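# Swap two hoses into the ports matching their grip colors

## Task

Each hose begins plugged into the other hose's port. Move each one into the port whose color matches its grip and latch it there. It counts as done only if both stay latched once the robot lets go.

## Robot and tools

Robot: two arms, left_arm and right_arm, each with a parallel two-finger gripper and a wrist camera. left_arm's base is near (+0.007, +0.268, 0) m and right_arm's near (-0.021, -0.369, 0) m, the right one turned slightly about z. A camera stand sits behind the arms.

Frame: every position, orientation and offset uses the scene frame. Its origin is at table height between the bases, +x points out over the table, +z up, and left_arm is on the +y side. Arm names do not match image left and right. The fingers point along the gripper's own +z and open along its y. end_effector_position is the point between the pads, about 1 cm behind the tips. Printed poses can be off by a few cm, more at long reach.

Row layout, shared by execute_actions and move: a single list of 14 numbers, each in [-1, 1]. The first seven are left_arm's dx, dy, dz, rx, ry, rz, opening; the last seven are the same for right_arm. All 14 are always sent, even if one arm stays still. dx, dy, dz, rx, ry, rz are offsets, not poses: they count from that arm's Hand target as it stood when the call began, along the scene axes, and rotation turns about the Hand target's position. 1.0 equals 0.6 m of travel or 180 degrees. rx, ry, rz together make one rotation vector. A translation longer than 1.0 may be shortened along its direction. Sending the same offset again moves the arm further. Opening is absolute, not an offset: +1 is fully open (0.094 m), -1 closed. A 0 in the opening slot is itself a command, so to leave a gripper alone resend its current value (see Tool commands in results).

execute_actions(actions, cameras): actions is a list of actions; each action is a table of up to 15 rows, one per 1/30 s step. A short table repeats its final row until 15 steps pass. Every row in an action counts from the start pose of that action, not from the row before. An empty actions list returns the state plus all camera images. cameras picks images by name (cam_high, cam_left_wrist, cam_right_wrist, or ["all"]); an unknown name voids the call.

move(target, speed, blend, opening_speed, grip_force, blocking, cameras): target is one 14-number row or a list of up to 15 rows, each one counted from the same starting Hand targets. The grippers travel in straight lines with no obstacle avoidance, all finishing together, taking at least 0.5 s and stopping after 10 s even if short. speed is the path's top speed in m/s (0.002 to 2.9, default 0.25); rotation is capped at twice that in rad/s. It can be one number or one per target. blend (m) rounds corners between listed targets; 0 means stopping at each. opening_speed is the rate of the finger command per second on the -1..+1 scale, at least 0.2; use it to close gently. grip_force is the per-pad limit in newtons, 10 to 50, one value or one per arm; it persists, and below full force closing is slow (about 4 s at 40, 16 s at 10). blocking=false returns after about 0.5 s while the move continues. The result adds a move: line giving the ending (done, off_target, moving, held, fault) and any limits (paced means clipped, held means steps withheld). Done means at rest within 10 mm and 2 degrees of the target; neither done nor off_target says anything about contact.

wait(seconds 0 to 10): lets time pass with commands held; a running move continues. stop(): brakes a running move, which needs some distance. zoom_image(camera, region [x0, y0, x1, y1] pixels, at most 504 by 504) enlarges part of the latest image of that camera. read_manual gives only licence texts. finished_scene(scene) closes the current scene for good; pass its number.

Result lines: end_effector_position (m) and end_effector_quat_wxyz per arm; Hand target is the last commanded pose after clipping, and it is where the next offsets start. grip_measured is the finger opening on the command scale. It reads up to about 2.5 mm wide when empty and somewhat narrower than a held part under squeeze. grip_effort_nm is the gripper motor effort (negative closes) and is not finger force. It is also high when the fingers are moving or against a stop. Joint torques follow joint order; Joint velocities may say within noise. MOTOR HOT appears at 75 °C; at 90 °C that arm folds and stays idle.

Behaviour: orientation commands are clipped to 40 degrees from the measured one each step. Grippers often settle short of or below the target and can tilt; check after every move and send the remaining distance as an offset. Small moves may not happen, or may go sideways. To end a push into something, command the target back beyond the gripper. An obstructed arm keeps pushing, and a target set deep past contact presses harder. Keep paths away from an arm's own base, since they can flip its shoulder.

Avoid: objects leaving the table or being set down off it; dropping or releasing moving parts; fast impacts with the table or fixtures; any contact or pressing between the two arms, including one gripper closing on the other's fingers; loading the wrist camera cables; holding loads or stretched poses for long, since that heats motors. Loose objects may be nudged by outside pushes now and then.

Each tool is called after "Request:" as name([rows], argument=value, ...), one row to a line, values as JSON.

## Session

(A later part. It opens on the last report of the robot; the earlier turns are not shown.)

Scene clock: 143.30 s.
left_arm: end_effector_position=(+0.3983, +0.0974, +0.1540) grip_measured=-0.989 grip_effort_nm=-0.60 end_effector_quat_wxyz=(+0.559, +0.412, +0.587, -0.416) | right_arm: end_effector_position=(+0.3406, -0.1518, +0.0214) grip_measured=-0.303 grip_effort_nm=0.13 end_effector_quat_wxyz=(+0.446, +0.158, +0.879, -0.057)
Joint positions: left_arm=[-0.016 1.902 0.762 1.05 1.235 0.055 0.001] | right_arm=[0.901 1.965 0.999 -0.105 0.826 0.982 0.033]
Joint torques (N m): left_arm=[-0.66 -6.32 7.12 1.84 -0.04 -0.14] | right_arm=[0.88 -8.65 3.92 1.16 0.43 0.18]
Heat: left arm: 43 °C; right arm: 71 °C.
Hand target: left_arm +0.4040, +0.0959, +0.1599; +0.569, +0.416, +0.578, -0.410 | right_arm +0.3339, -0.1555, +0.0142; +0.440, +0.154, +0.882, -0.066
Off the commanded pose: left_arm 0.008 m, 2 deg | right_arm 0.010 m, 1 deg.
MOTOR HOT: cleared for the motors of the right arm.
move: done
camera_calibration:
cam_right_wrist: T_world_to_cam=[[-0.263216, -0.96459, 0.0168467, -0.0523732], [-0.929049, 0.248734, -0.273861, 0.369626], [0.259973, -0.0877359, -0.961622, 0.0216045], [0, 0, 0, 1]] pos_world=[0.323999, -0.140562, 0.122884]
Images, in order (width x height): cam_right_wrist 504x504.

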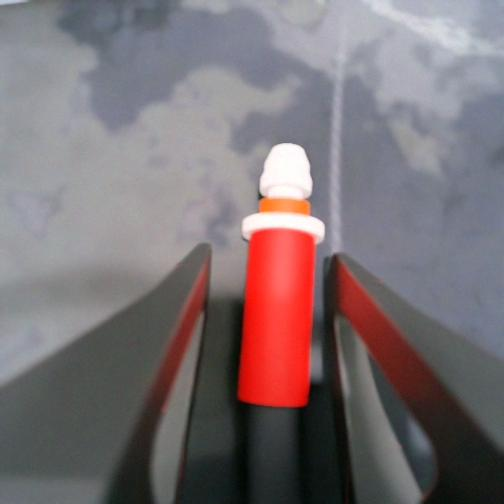

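Request:
move(target=[0, 0, 0, 0, 0, 0, -1, 0, 0, 0, 0, 0, 0, -0.8], opening_speed=2, cameras=["cam_right_wrist"])

Scene clock: 143.90 s.
left_arm: end_effector_position=(+0.3983, +0.0974, +0.1540) grip_measured=-0.989 grip_effort_nm=-0.60 end_effector_quat_wxyz=(+0.559, +0.412, +0.587, -0.416) | right_arm: end_effector_position=(+0.3401, -0.1510, +0.0214) grip_measured=-0.651 grip_effort_nm=-1.04 end_effector_quat_wxyz=(+0.447, +0.157, +0.879, -0.057)
Joint positions: left_arm=[-0.016 1.902 0.762 1.05 1.235 0.055 0.001] | right_arm=[0.903 1.965 0.999 -0.105 0.826 0.982 0.016]
Joint torques (N m): left_arm=[-0.65 -6.32 7.1 1.84 -0.04 -0.15] | right_arm=[0.68 -8.72 3.82 1.16 0.43 0.17]
Heat: left arm: 43 °C; right arm: 71 °C.
Hand target: left_arm +0.4040, +0.0959, +0.1599; +0.569, +0.416, +0.578, -0.410 | right_arm +0.3339, -0.1555, +0.0142; +0.440, +0.154, +0.882, -0.067
Off the commanded pose: left_arm 0.008 m, 2 deg | right_arm 0.011 m, 1 deg.
move: off_target (right_arm)
camera_calibration:
cam_right_wrist: T_world_to_cam=[[-0.261261, -0.965127, 0.0165252, -0.0524003], [-0.92952, 0.246932, -0.273892, 0.368868], [0.26026, -0.0869178, -0.961618, 0.0218251], [0, 0, 0, 1]] pos_world=[0.3235, -0.139761, 0.122884]
Images, in order (width x height): cam_right_wrist 504x504.

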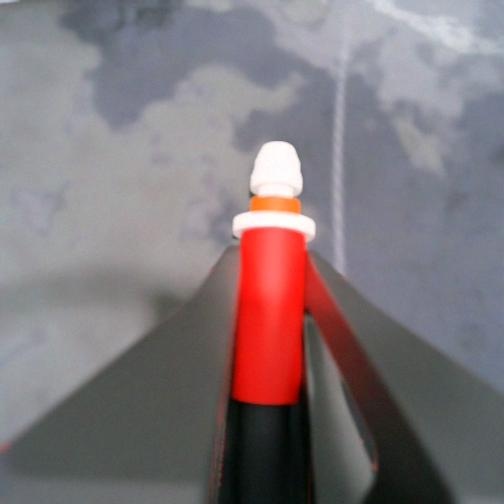

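Request:
move([
  [0, 0, 0, 0, 0, 0, -1, 0.0, 0.01, 0.126, 0, 0, 0, -0.8],
  [0, 0, 0, 0, 0, 0, -1, 0.07, 0.181, 0.09, 0.0125, 0.0103, 0.0635, -0.8],
  [0, 0, 0, 0, 0, 0, -1, 0.095, 0.181, 0.06, 0.0125, 0.0103, 0.0635, -0.8],
  [0, 0, 0, 0, 0, 0, -1, 0.095, 0.181, 0.092, 0.0125, 0.0103, 0.0635, -0.8],
], speed=[0.2, 0.2, 0.1, 0.1], blend=[0.02, 0.02, 0.004, 0], cameras=["cam_right_wrist", "cam_left_wrist"])

Request:
zoom_image(camera="cam_left_wrist", region=[190, 150, 390, 290])

Scene clock: 146.37 s.
left_arm: end_effector_position=(+0.3983, +0.0974, +0.1540) grip_measured=-0.989 grip_effort_nm=-0.60 end_effector_quat_wxyz=(+0.559, +0.412, +0.587, -0.416) | right_arm: end_effector_position=(+0.3831, -0.0544, +0.0537) grip_measured=-0.651 grip_effort_nm=-1.05 end_effector_quat_wxyz=(+0.416, +0.067, +0.906, -0.023)
Joint positions: left_arm=[-0.016 1.902 0.762 1.05 1.235 0.055 0.001] | right_arm=[0.933 2.138 1.465 -0.343 0.696 0.823 0.016]
Joint torques (N m): left_arm=[-0.66 -6.32 7.1 1.84 -0.04 -0.14] | right_arm=[0.01 -12.14 9.32 1.44 0.32 0]
Heat: left arm: 42 °C; right arm: 71 °C.
Hand target: left_arm +0.4040, +0.0959, +0.1599; +0.569, +0.416, +0.578, -0.410 | right_arm +0.3909, -0.0467, +0.0695; +0.427, +0.073, +0.901, -0.007
Off the commanded pose: left_arm 0.008 m, 2 deg | right_arm 0.019 m, 2 deg.
move: off_target (right_arm); blend cut to 0.0117 m at target 2
camera_calibration:
cam_left_wrist: T_world_to_cam=[[-0.929089, -0.342586, 0.139384, 0.388188], [-0.319344, 0.552943, -0.769593, 0.201853], [0.186581, -0.759532, -0.623136, 0.200029], [0, 0, 0, 1]] pos_world=[0.3878, 0.173303, 0.225883]
cam_right_wrist: T_world_to_cam=[[-0.0679617, -0.997009, 0.036802, -0.0253841], [-0.977818, 0.0592375, -0.200907, 0.398195], [0.198126, -0.0496397, -0.978919, 0.0769768], [0, 0, 0, 1]] pos_world=[0.372385, -0.0450751, 0.156288]
Images, in order (width x height): cam_left_wrist 504x504, cam_right_wrist 504x504.

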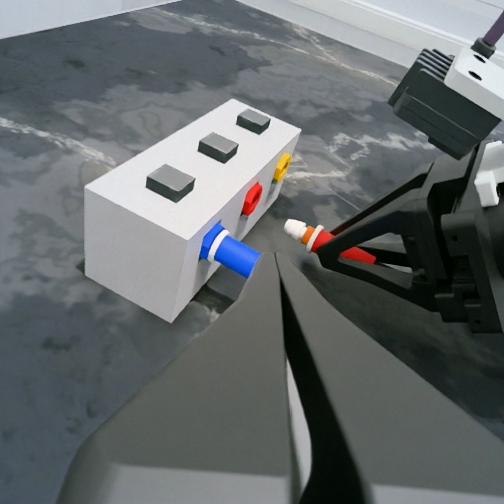

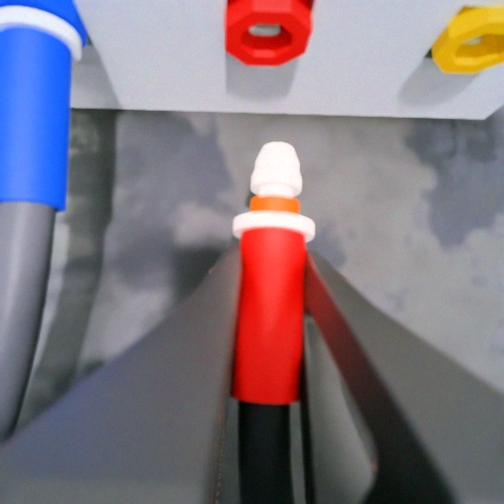

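Scaled by 2.520 from the camera's 504x504 image, which has a finer 720x720 frame.

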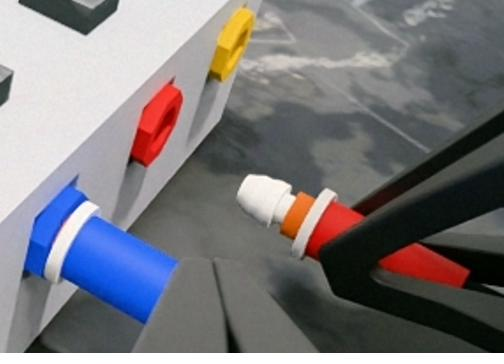

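Request:
move([
  [0, 0, 0, 0, 0, 0, -1, 0.0, 0.003, -0.024, 0, 0, 0, -0.8],
  [0, 0, 0, 0, 0, 0, -1, 0.0, 0.003, 0.003, 0, 0, 0, -0.8],
  [0, 0, 0, 0, 0, 0, -1, 0.042, -0.003, 0.003, 0, 0, 0, -0.8],
], speed=0.1, blend=[0.004, 0.004, 0], cameras=["cam_right_wrist", "cam_left_wrist"])

Request:
zoom_image(camera="cam_left_wrist", region=[190, 150, 390, 290])

Scene clock: 148.03 s.
left_arm: end_effector_position=(+0.3983, +0.0974, +0.1540) grip_measured=-0.989 grip_effort_nm=-0.60 end_effector_quat_wxyz=(+0.559, +0.412, +0.587, -0.416) | right_arm: end_effector_position=(+0.4075, -0.0562, +0.0645) grip_measured=-0.651 grip_effort_nm=-1.05 end_effector_quat_wxyz=(+0.419, +0.069, +0.905, -0.018)
Joint positions: left_arm=[-0.016 1.902 0.762 1.05 1.235 0.055 0.001] | right_arm=[0.887 2.163 1.542 -0.353 0.67 0.776 0.016]
Joint torques (N m): left_arm=[-0.65 -6.34 7.13 1.84 -0.04 -0.14] | right_arm=[0.06 -10.52 9.65 1.63 0.31 0]
Heat: left arm: 42 °C; right arm: 71 °C.
Hand target: left_arm +0.4040, +0.0959, +0.1599; +0.569, +0.416, +0.578, -0.410 | right_arm +0.4160, -0.0486, +0.0711; +0.427, +0.072, +0.901, -0.007
Off the commanded pose: left_arm 0.008 m, 2 deg | right_arm 0.013 m, 2 deg.
move: off_target (right_arm)
camera_calibration:
cam_left_wrist: T_world_to_cam=[[-0.929089, -0.342586, 0.139384, 0.388188], [-0.319344, 0.552943, -0.769593, 0.201853], [0.186581, -0.759532, -0.623136, 0.200029], [0, 0, 0, 1]] pos_world=[0.3878, 0.173303, 0.225883]
cam_right_wrist: T_world_to_cam=[[-0.0685094, -0.997314, 0.0259198, -0.025017], [-0.976503, 0.0617135, -0.206479, 0.424345], [0.204325, -0.0394565, -0.978108, 0.0805796], [0, 0, 0, 1]] pos_world=[0.396195, -0.0479582, 0.167082]
Images, in order (width x height): cam_left_wrist 504x504, cam_right_wrist 504x504.

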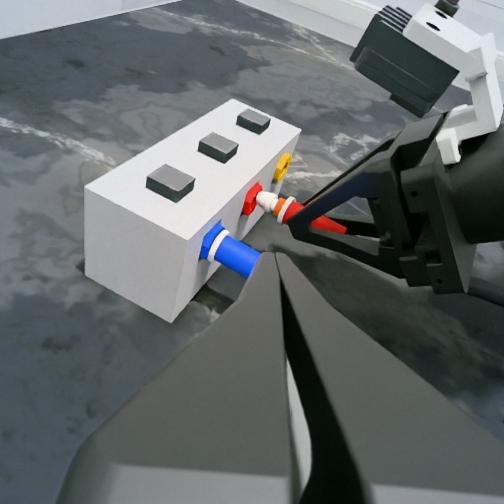

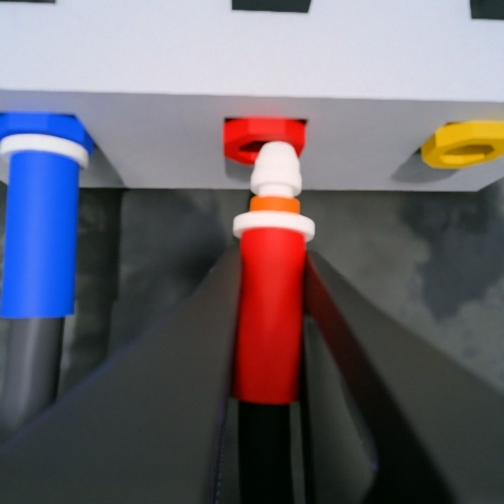

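Scaled by 2.520 from the camera's 504x504 image, which has a finer 720x720 frame.

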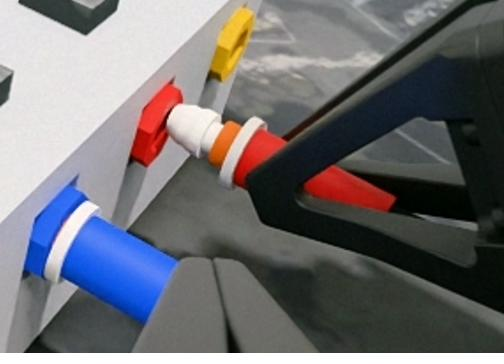

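Request:
move([
  [0, 0, 0, 0, 0, 0, -1, -0.042, 0.009, -0.035, 0, 0, 0, -0.8],
  [0, 0, 0, 0, 0, 0, -1, -0.042, 0.009, -0.008, 0, 0, 0, -0.8],
  [0, 0, 0, 0, 0, 0, -1, 0.011, 0.005, -0.0075, 0, 0, 0, -0.8],
], speed=0.1, blend=[0.004, 0.004, 0], cameras=["cam_right_wrist", "cam_left_wrist"])

Request:
zoom_image(camera="cam_left_wrist", region=[190, 150, 390, 290])

Scene clock: 149.60 s.
left_arm: end_effector_position=(+0.3983, +0.0974, +0.1540) grip_measured=-0.989 grip_effort_nm=-0.60 end_effector_quat_wxyz=(+0.559, +0.412, +0.587, -0.416) | right_arm: end_effector_position=(+0.4159, -0.0536, +0.0622) grip_measured=-0.651 grip_effort_nm=-1.05 end_effector_quat_wxyz=(+0.421, +0.072, +0.904, -0.015)
Joint positions: left_arm=[-0.016 1.902 0.762 1.05 1.235 0.055 0.001] | right_arm=[0.877 2.19 1.571 -0.343 0.665 0.77 0.016]
Joint torques (N m): left_arm=[-0.66 -6.34 7.1 1.84 -0.05 -0.14] | right_arm=[0.29 -10.45 9.68 1.58 0.33 -0.01]
Heat: left arm: 42 °C; right arm: 70 °C.
Hand target: left_arm +0.4040, +0.0959, +0.1599; +0.569, +0.416, +0.578, -0.410 | right_arm +0.4227, -0.0457, +0.0665; +0.427, +0.073, +0.901, -0.008
Off the commanded pose: left_arm 0.008 m, 2 deg | right_arm 0.011 m, 1 deg.
move: off_target (right_arm)
camera_calibration:
cam_left_wrist: T_world_to_cam=[[-0.929089, -0.342586, 0.139384, 0.388188], [-0.319344, 0.552943, -0.769593, 0.201853], [0.186581, -0.759532, -0.623136, 0.200029], [0, 0, 0, 1]] pos_world=[0.3878, 0.173303, 0.225883]
cam_right_wrist: T_world_to_cam=[[-0.0715785, -0.99727, 0.0181348, -0.0200815], [-0.975241, 0.0661601, -0.211018, 0.4319], [0.209242, -0.0327902, -0.977314, 0.0748741], [0, 0, 0, 1]] pos_world=[0.404102, -0.0461461, 0.164678]
Images, in order (width x height): cam_left_wrist 504x504, cam_right_wrist 504x504.

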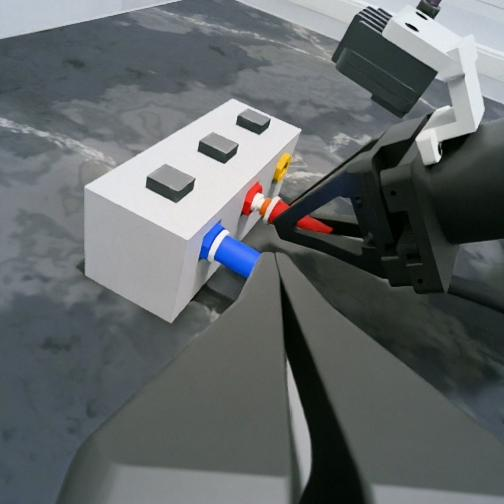

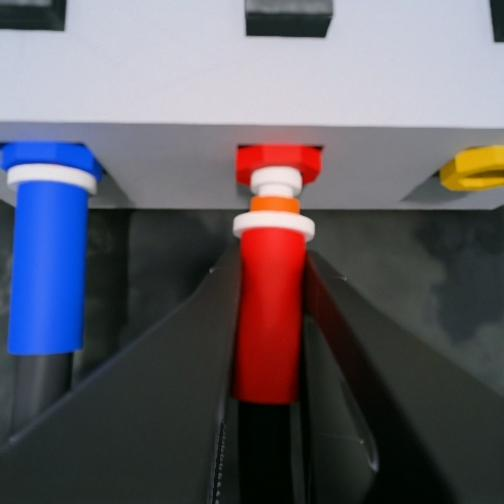

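Scaled by 2.520 from the camera's 504x504 image, which has a finer 720x720 frame.

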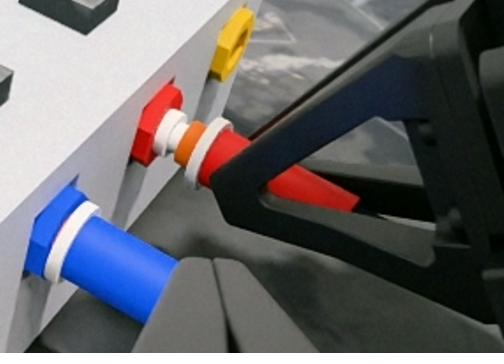

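Request:
move([
  [0, 0, 0, 0, 0, 0, -1, 0.01, -0.001, 0.005, 0.003, -0.08, -0.002, -0.8],
  [0, 0, 0, 0, 0, 0, -1, 0.02, -0.002, 0.012, 0.005, -0.14, -0.003, -0.8],
], speed=0.2, blend=[0.004, 0], grip_force=[50, 10], cameras=["cam_right_wrist", "cam_left_wrist"])

Request:
zoom_image(camera="cam_left_wrist", region=[190, 150, 390, 290])

Scene clock: 151.80 s.
left_arm: end_effector_position=(+0.3983, +0.0974, +0.1540) grip_measured=-0.989 grip_effort_nm=-0.60 end_effector_quat_wxyz=(+0.559, +0.412, +0.587, -0.416) | right_arm: end_effector_position=(+0.4197, -0.0555, +0.0575) grip_measured=-0.626 grip_effort_nm=-0.32 end_effector_quat_wxyz=(+0.586, +0.061, +0.808, -0.029)
Joint positions: left_arm=[-0.016 1.902 0.762 1.05 1.235 0.055 0.001] | right_arm=[0.93 2.242 1.263 0.431 0.929 0.48 0.018]
Joint torques (N m): left_arm=[-0.66 -6.34 7.1 1.84 -0.05 -0.14] | right_arm=[-1.09 -10.82 6.82 3.38 0 -0.11]
Heat: left arm: 42 °C; right arm: 70 °C.
Hand target: left_arm +0.4040, +0.0959, +0.1599; +0.569, +0.416, +0.578, -0.410 | right_arm +0.4347, -0.0467, +0.0739; +0.613, +0.080, +0.786, +0.014
Off the commanded pose: left_arm 0.008 m, 2 deg | right_arm 0.024 m, 7 deg.
grip_force (N): 50, 10
move: off_target (right_arm)
camera_calibration:
cam_left_wrist: T_world_to_cam=[[-0.929089, -0.342586, 0.139384, 0.388188], [-0.319344, 0.552943, -0.769593, 0.201853], [0.186581, -0.759532, -0.623136, 0.200029], [0, 0, 0, 1]] pos_world=[0.3878, 0.173303, 0.225883]
cam_right_wrist: T_world_to_cam=[[-0.0845472, -0.995099, 0.0512862, -0.0179567], [-0.826903, 0.0413526, -0.560822, 0.391281], [0.555952, -0.0898246, -0.826347, -0.0878911], [0, 0, 0, 1]] pos_world=[0.370896, -0.041944, 0.147731]
Images, in order (width x height): cam_left_wrist 504x504, cam_right_wrist 504x504.

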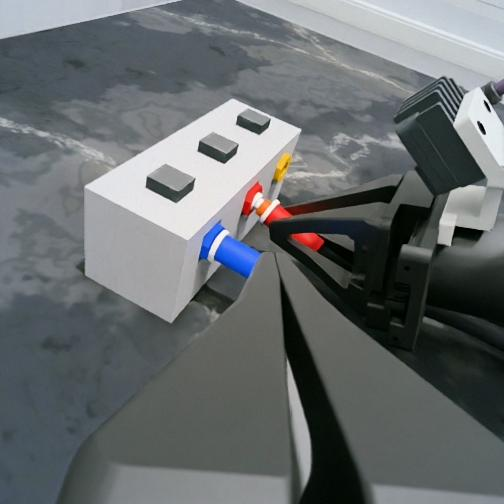

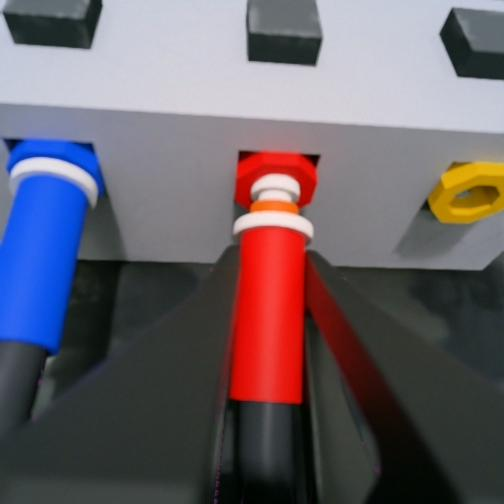

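Scaled by 2.520 from the camera's 504x504 image, which has a finer 720x720 frame.

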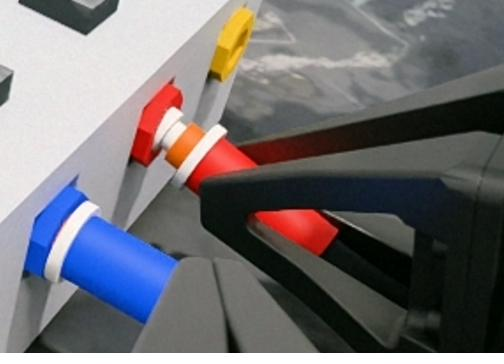

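Request:
move([
  [0, 0, 0, 0, 0, 0, -1, 0.0, 0, 0.0, 0.0, 0.0, 0.0, -0.8],
  [0, 0, 0, 0, 0, 0, -1, 0.06, 0.003, 0.022, 0.03, 0.03, 0.008, -0.8],
  [0, 0, 0, 0, 0, 0, -1, 0.13, 0.006, 0.035, 0.06, 0.01, 0.017, -0.8],
  [0, 0, 0, 0, 0, 0, -1, 0.19, 0.010, 0.045, 0.085, -0.003, 0.024, -0.8],
], speed=0.2, blend=[0, 0.004, 0.004, 0], grip_force=50, cameras=["cam_right_wrist", "cam_left_wrist"])

Request:
zoom_image(camera="cam_left_wrist", region=[190, 150, 390, 290])

Scene clock: 154.77 s.
left_arm: end_effector_position=(+0.3983, +0.0974, +0.1540) grip_measured=-0.989 grip_effort_nm=-0.60 end_effector_quat_wxyz=(+0.559, +0.412, +0.587, -0.416) | right_arm: end_effector_position=(+0.4274, -0.0574, +0.0545) grip_measured=-0.642 grip_effort_nm=-1.05 end_effector_quat_wxyz=(+0.543, +0.053, +0.838, -0.024)
Joint positions: left_arm=[-0.016 1.902 0.762 1.05 1.235 0.055 0.001] | right_arm=[0.898 2.22 1.331 0.228 0.839 0.545 0.017]
Joint torques (N m): left_arm=[-0.66 -6.32 7.1 1.84 -0.05 -0.14] | right_arm=[-14.15 -9.47 16.95 4.92 -1.82 0.01]
Heat: left arm: 42 °C; right arm: 69 °C.
Hand target: left_arm +0.4040, +0.0959, +0.1599; +0.569, +0.416, +0.578, -0.410 | right_arm +0.5487, -0.0409, +0.1007; +0.599, +0.131, +0.777, +0.141
Off the commanded pose: left_arm 0.008 m, 2 deg | right_arm 0.131 m, 23 deg.
move: off_target (right_arm)
camera_calibration:
cam_left_wrist: T_world_to_cam=[[-0.929089, -0.342586, 0.139384, 0.388188], [-0.319344, 0.552943, -0.769593, 0.201853], [0.186581, -0.759532, -0.623136, 0.200029], [0, 0, 0, 1]] pos_world=[0.3878, 0.173303, 0.225883]
cam_right_wrist: T_world_to_cam=[[-0.0606454, -0.996796, 0.052143, -0.0293344], [-0.881986, 0.0290545, -0.470379, 0.41383], [0.467357, -0.0745158, -0.880923, -0.053143], [0, 0, 0, 1]] pos_world=[0.38805, -0.045224, 0.149372]
Images, in order (width x height): cam_left_wrist 504x504, cam_right_wrist 504x504.

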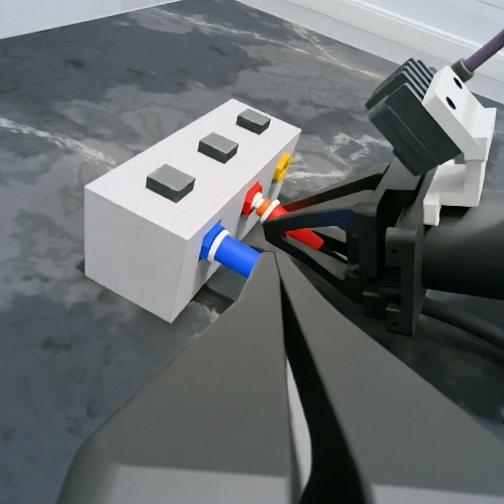

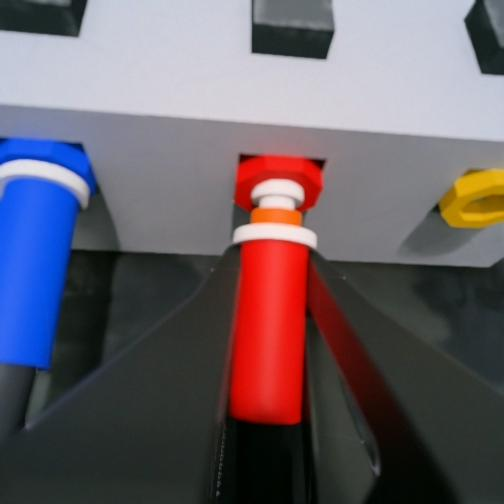

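Scaled by 2.520 from the camera's 504x504 image, which has a finer 720x720 frame.

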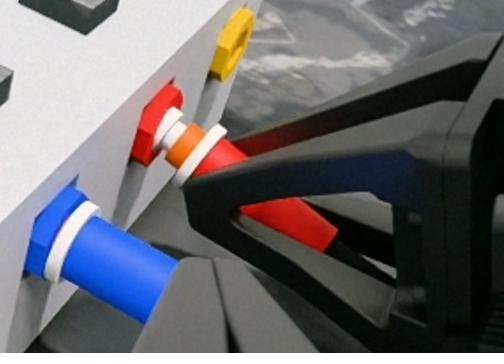

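Request:
move(target=[0, 0, 0, 0, 0, 0, -1, -0.165, -0.004, -0.035, -0.04, 0.09, -0.012, -0.8], speed=0.2, cameras=["cam_right_wrist", "cam_left_wrist"])

Request:
zoom_image(camera="cam_left_wrist", region=[190, 150, 390, 290])

Scene clock: 156.40 s.
left_arm: end_effector_position=(+0.3983, +0.0974, +0.1540) grip_measured=-0.989 grip_effort_nm=-0.60 end_effector_quat_wxyz=(+0.559, +0.412, +0.587, -0.416) | right_arm: end_effector_position=(+0.4266, -0.0557, +0.0591) grip_measured=-0.642 grip_effort_nm=-1.05 end_effector_quat_wxyz=(+0.472, +0.099, +0.876, +0.019)
Joint positions: left_arm=[-0.016 1.902 0.762 1.05 1.235 0.055 0.001] | right_arm=[0.87 2.181 1.444 -0.076 0.705 0.753 0.017]
Joint torques (N m): left_arm=[-0.66 -6.34 7.12 1.85 -0.04 -0.14] | right_arm=[-1.4 -10.92 10.91 2.48 0.08 0.21]
Heat: left arm: 42 °C; right arm: 69 °C.
Hand target: left_arm +0.4040, +0.0959, +0.1599; +0.569, +0.416, +0.578, -0.410 | right_arm +0.4497, -0.0433, +0.0799; +0.494, +0.127, +0.858, +0.061
Off the commanded pose: left_arm 0.008 m, 2 deg | right_arm 0.033 m, 7 deg.
move: off_target (right_arm)
camera_calibration:
cam_left_wrist: T_world_to_cam=[[-0.929089, -0.342586, 0.139384, 0.388188], [-0.319344, 0.552943, -0.769593, 0.201853], [0.186581, -0.759532, -0.623136, 0.200029], [0, 0, 0, 1]] pos_world=[0.3878, 0.173303, 0.225883]
cam_right_wrist: T_world_to_cam=[[-0.0909565, -0.993685, -0.0657104, -0.00787088], [-0.940791, 0.107377, -0.321532, 0.435966], [0.326557, 0.0325743, -0.944616, 0.021272], [0, 0, 0, 1]] pos_world=[0.402491, -0.0553269, 0.159754]
Images, in order (width x height): cam_left_wrist 504x504, cam_right_wrist 504x504.

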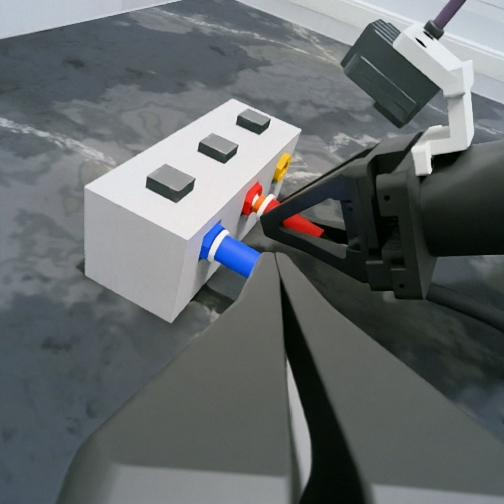

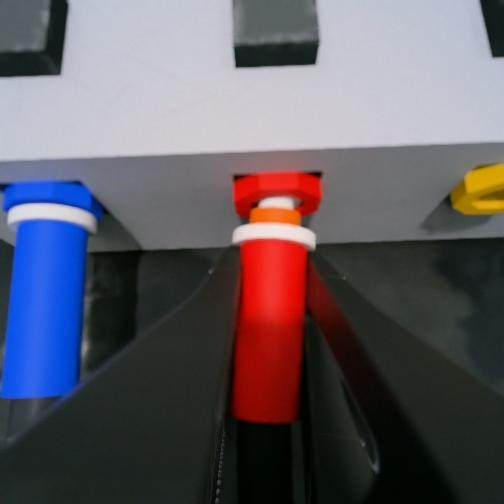

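Scaled by 2.520 from the camera's 504x504 image, which has a finer 720x720 frame.

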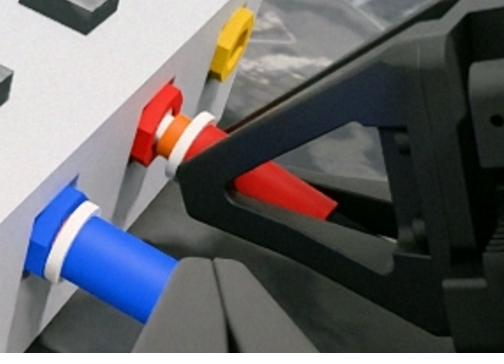

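Request:
move([
  [0, 0, 0, 0, 0, 0, -1, 0.05, 0.003, 0.012, 0.012, -0.015, 0.01, -0.8],
  [0, 0, 0, 0, 0, 0, -1, 0.11, 0.007, 0.025, 0.025, -0.045, 0.02, -0.8],
  [0, 0, 0, 0, 0, 0, -1, 0.18, 0.01, 0.035, 0.037, -0.07, 0.03, -0.8],
], speed=0.2, blend=[0.004, 0.004, 0], cameras=["cam_right_wrist", "cam_left_wrist"])

Request:
zoom_image(camera="cam_left_wrist", region=[190, 150, 390, 290])

Scene clock: 157.87 s.
left_arm: end_effector_position=(+0.3983, +0.0974, +0.1540) grip_measured=-0.989 grip_effort_nm=-0.60 end_effector_quat_wxyz=(+0.559, +0.412, +0.587, -0.416) | right_arm: end_effector_position=(+0.4372, -0.0582, +0.0594) grip_measured=-0.642 grip_effort_nm=-1.05 end_effector_quat_wxyz=(+0.468, +0.040, +0.883, +0.006)
Joint positions: left_arm=[-0.016 1.902 0.762 1.05 1.235 0.055 0.001] | right_arm=[0.838 2.181 1.444 -0.045 0.648 0.6 0.017]
Joint torques (N m): left_arm=[-0.65 -6.34 7.12 1.84 -0.04 -0.14] | right_arm=[-11.1 -6.71 15.34 5.77 -0.72 -0.29]
Heat: left arm: 42 °C; right arm: 69 °C.
Hand target: left_arm +0.4040, +0.0959, +0.1599; +0.569, +0.416, +0.578, -0.410 | right_arm +0.5576, -0.0371, +0.1009; +0.573, +0.107, +0.799, +0.148
Off the commanded pose: left_arm 0.008 m, 2 deg | right_arm 0.129 m, 24 deg.
move: off_target (right_arm)
camera_calibration:
cam_left_wrist: T_world_to_cam=[[-0.929089, -0.342586, 0.139384, 0.388188], [-0.319344, 0.552943, -0.769593, 0.201853], [0.186581, -0.759532, -0.623136, 0.200029], [0, 0, 0, 1]] pos_world=[0.3878, 0.173303, 0.225883]
cam_right_wrist: T_world_to_cam=[[0.0017665, -0.999939, 0.0109296, -0.0548105], [-0.949932, -0.00509292, -0.312415, 0.443221], [0.312451, -0.00983045, -0.949883, 0.0221288], [0, 0, 0, 1]] pos_world=[0.414213, -0.0523323, 0.160088]
Images, in order (width x height): cam_left_wrist 504x504, cam_right_wrist 504x504.

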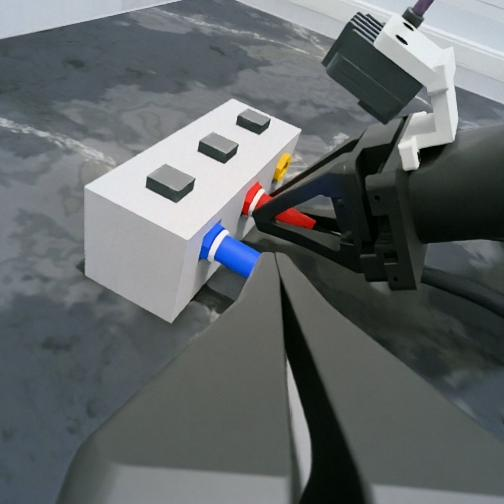

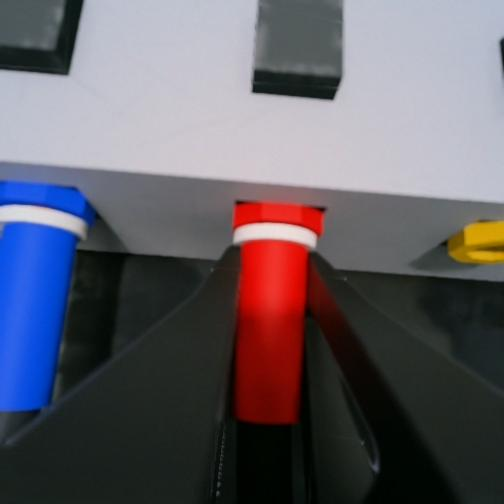

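Scaled by 2.520 from the camera's 504x504 image, which has a finer 720x720 frame.

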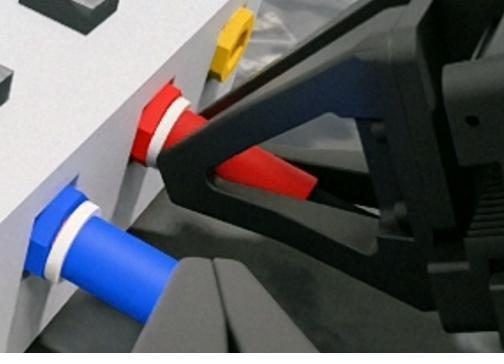

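Request:
move([
  [0, 0, 0, 0, 0, 0, -1, -0.188, -0.025, -0.053, -0.0954, 0.0887, -0.0122, -0.8],
  [0, 0, 0, 0, 0, 0, -1, -0.275, -0.018, -0.053, -0.0954, 0.0887, -0.0122, -0.8],
], speed=0.25, cameras=["cam_right_wrist", "cam_left_wrist"])

Request:
zoom_image(camera="cam_left_wrist", region=[190, 150, 390, 290])

Scene clock: 159.90 s.
left_arm: end_effector_position=(+0.3983, +0.0974, +0.1540) grip_measured=-0.989 grip_effort_nm=-0.60 end_effector_quat_wxyz=(+0.559, +0.412, +0.587, -0.416) | right_arm: end_effector_position=(+0.4287, -0.0556, +0.0577) grip_measured=-0.642 grip_effort_nm=-1.04 end_effector_quat_wxyz=(+0.483, +0.065, +0.873, +0.005)
Joint positions: left_arm=[-0.016 1.902 0.762 1.05 1.235 0.055 0.001] | right_arm=[0.869 2.184 1.418 -0.015 0.71 0.659 0.017]
Joint torques (N m): left_arm=[-0.66 -6.32 7.12 1.84 -0.04 -0.14] | right_arm=[5.6 -17.46 3.17 0.63 0.57 0.59]
Heat: left arm: 42 °C; right arm: 69 °C.
Hand target: left_arm +0.4040, +0.0959, +0.1599; +0.569, +0.416, +0.578, -0.410 | right_arm +0.3927, -0.0480, +0.0691; +0.469, +0.055, +0.881, +0.000
Off the commanded pose: left_arm 0.008 m, 2 deg | right_arm 0.039 m, 2 deg.
move: off_target (right_arm)
camera_calibration:
cam_left_wrist: T_world_to_cam=[[-0.929089, -0.342586, 0.139384, 0.388188], [-0.319344, 0.552943, -0.769593, 0.201853], [0.186581, -0.759532, -0.623136, 0.200029], [0, 0, 0, 1]] pos_world=[0.3878, 0.173303, 0.225883]
cam_right_wrist: T_world_to_cam=[[-0.044127, -0.998974, -0.0102255, -0.0311879], [-0.937692, 0.0449468, -0.344549, 0.43394], [0.344655, -0.00561556, -0.938713, 0.00893821], [0, 0, 0, 1]] pos_world=[0.402445, -0.0506099, 0.157585]
Images, in order (width x height): cam_left_wrist 504x504, cam_right_wrist 504x504.

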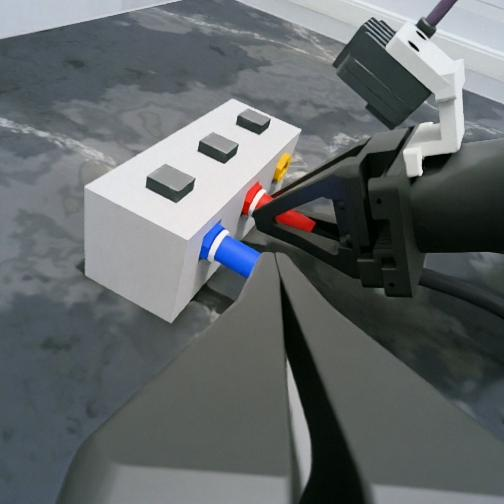

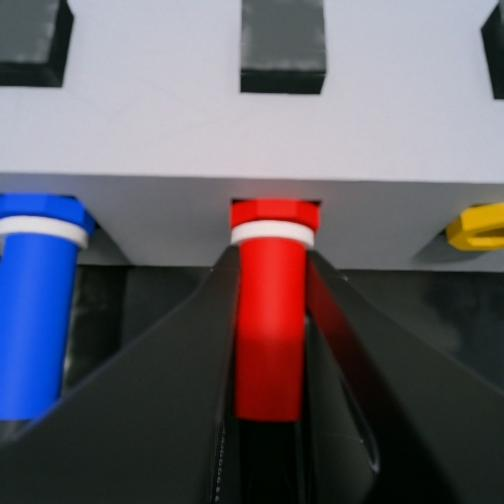

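Scaled by 2.520 from the camera's 504x504 image, which has a finer 720x720 frame.

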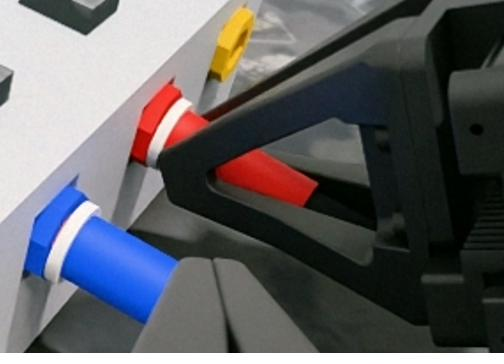

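Request:
move([
  [0, 0, 0, 0, 0, 0, -1, 0.065, -0.005, 0.0, 0, 0, 0, -0.8],
  [0, 0, 0, 0, 0, 0, -1, 0.065, -0.005, 0.0, 0, 0, 0, -0.2],
  [0, 0, 0, 0, 0, 0, -1, -0.05, 0.006, 0.0, 0, 0, 0, -0.2],
  [0, 0.0, 0, 0, 0, 0, -1, -0.1, 0.0, 0.12, 0, 0, 0, -0.2],
], speed=0.2, blend=[0, 0, 0.01, 0], cameras=["all"])

Request:
zoom_image(camera="cam_left_wrist", region=[150, 130, 390, 300])

Scene clock: 163.27 s.
left_arm: end_effector_position=(+0.3983, +0.0974, +0.1540) grip_measured=-0.989 grip_effort_nm=-0.60 end_effector_quat_wxyz=(+0.559, +0.412, +0.587, -0.416) | right_arm: end_effector_position=(+0.3285, -0.0532, +0.1143) grip_measured=-0.202 grip_effort_nm=0.12 end_effector_quat_wxyz=(+0.450, +0.036, +0.892, -0.023)
Joint positions: left_arm=[-0.016 1.902 0.762 1.05 1.235 0.055 0.001] | right_arm=[1.054 1.927 1.361 -0.447 0.797 0.843 0.037]
Joint torques (N m): left_arm=[-0.65 -6.32 7.13 1.84 -0.04 -0.15] | right_arm=[0.46 -12.68 9.01 1.41 0.55 0.2]
Heat: left arm: 42 °C; right arm: 69 °C.
Hand target: left_arm +0.4040, +0.0959, +0.1599; +0.569, +0.416, +0.578, -0.410 | right_arm +0.3327, -0.0480, +0.1409; +0.469, +0.055, +0.881, +0.000
Off the commanded pose: left_arm 0.008 m, 2 deg | right_arm 0.028 m, 4 deg.
move: off_target (right_arm); target 2's new opening was sent with right_arm's hand 0.011 m and 0 deg from that target
camera_calibration:
cam_left_wrist: T_world_to_cam=[[-0.929089, -0.342586, 0.139384, 0.388188], [-0.319344, 0.552943, -0.769593, 0.201853], [0.186581, -0.759532, -0.623136, 0.200029], [0, 0, 0, 1]] pos_world=[0.3878, 0.173303, 0.225883]
cam_right_wrist: T_world_to_cam=[[-0.0163156, -0.997732, 0.0652983, -0.0504326], [-0.962134, -0.00210511, -0.272567, 0.356703], [0.272087, -0.0672728, -0.959918, 0.119586], [0, 0, 0, 1]] pos_world=[0.309835, -0.0415224, 0.215312]

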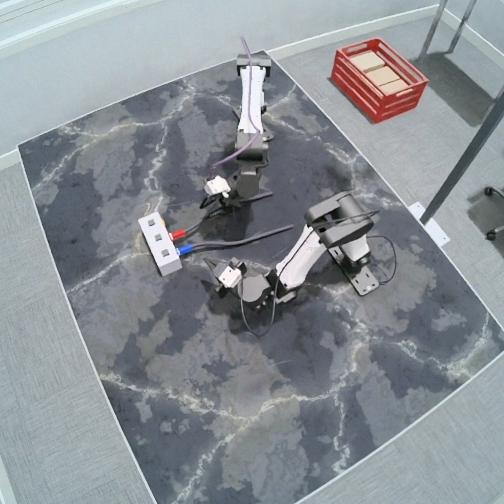

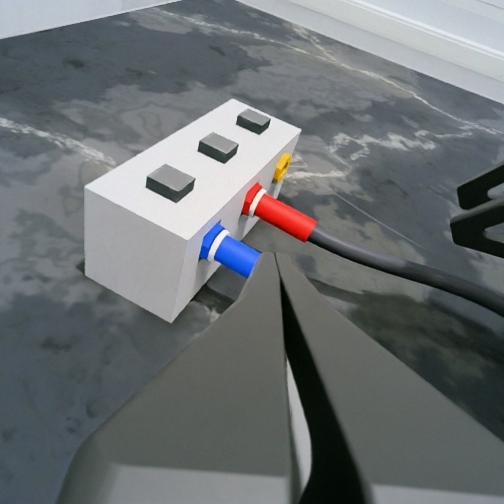

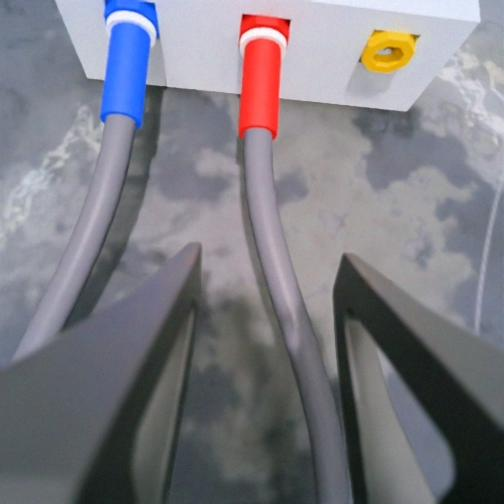

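Scaled by 2.100 from the camera's 504x504 image, which has a finer 720x720 frame.

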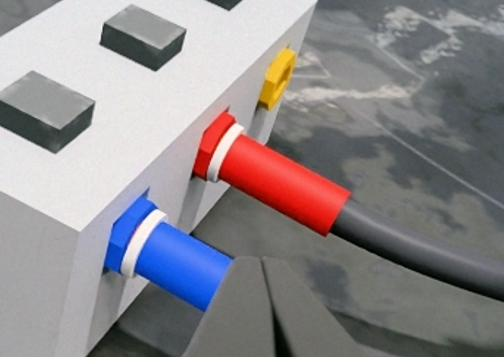

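Request:
finished_scene(scene=2)

The scene is finished: the task was done.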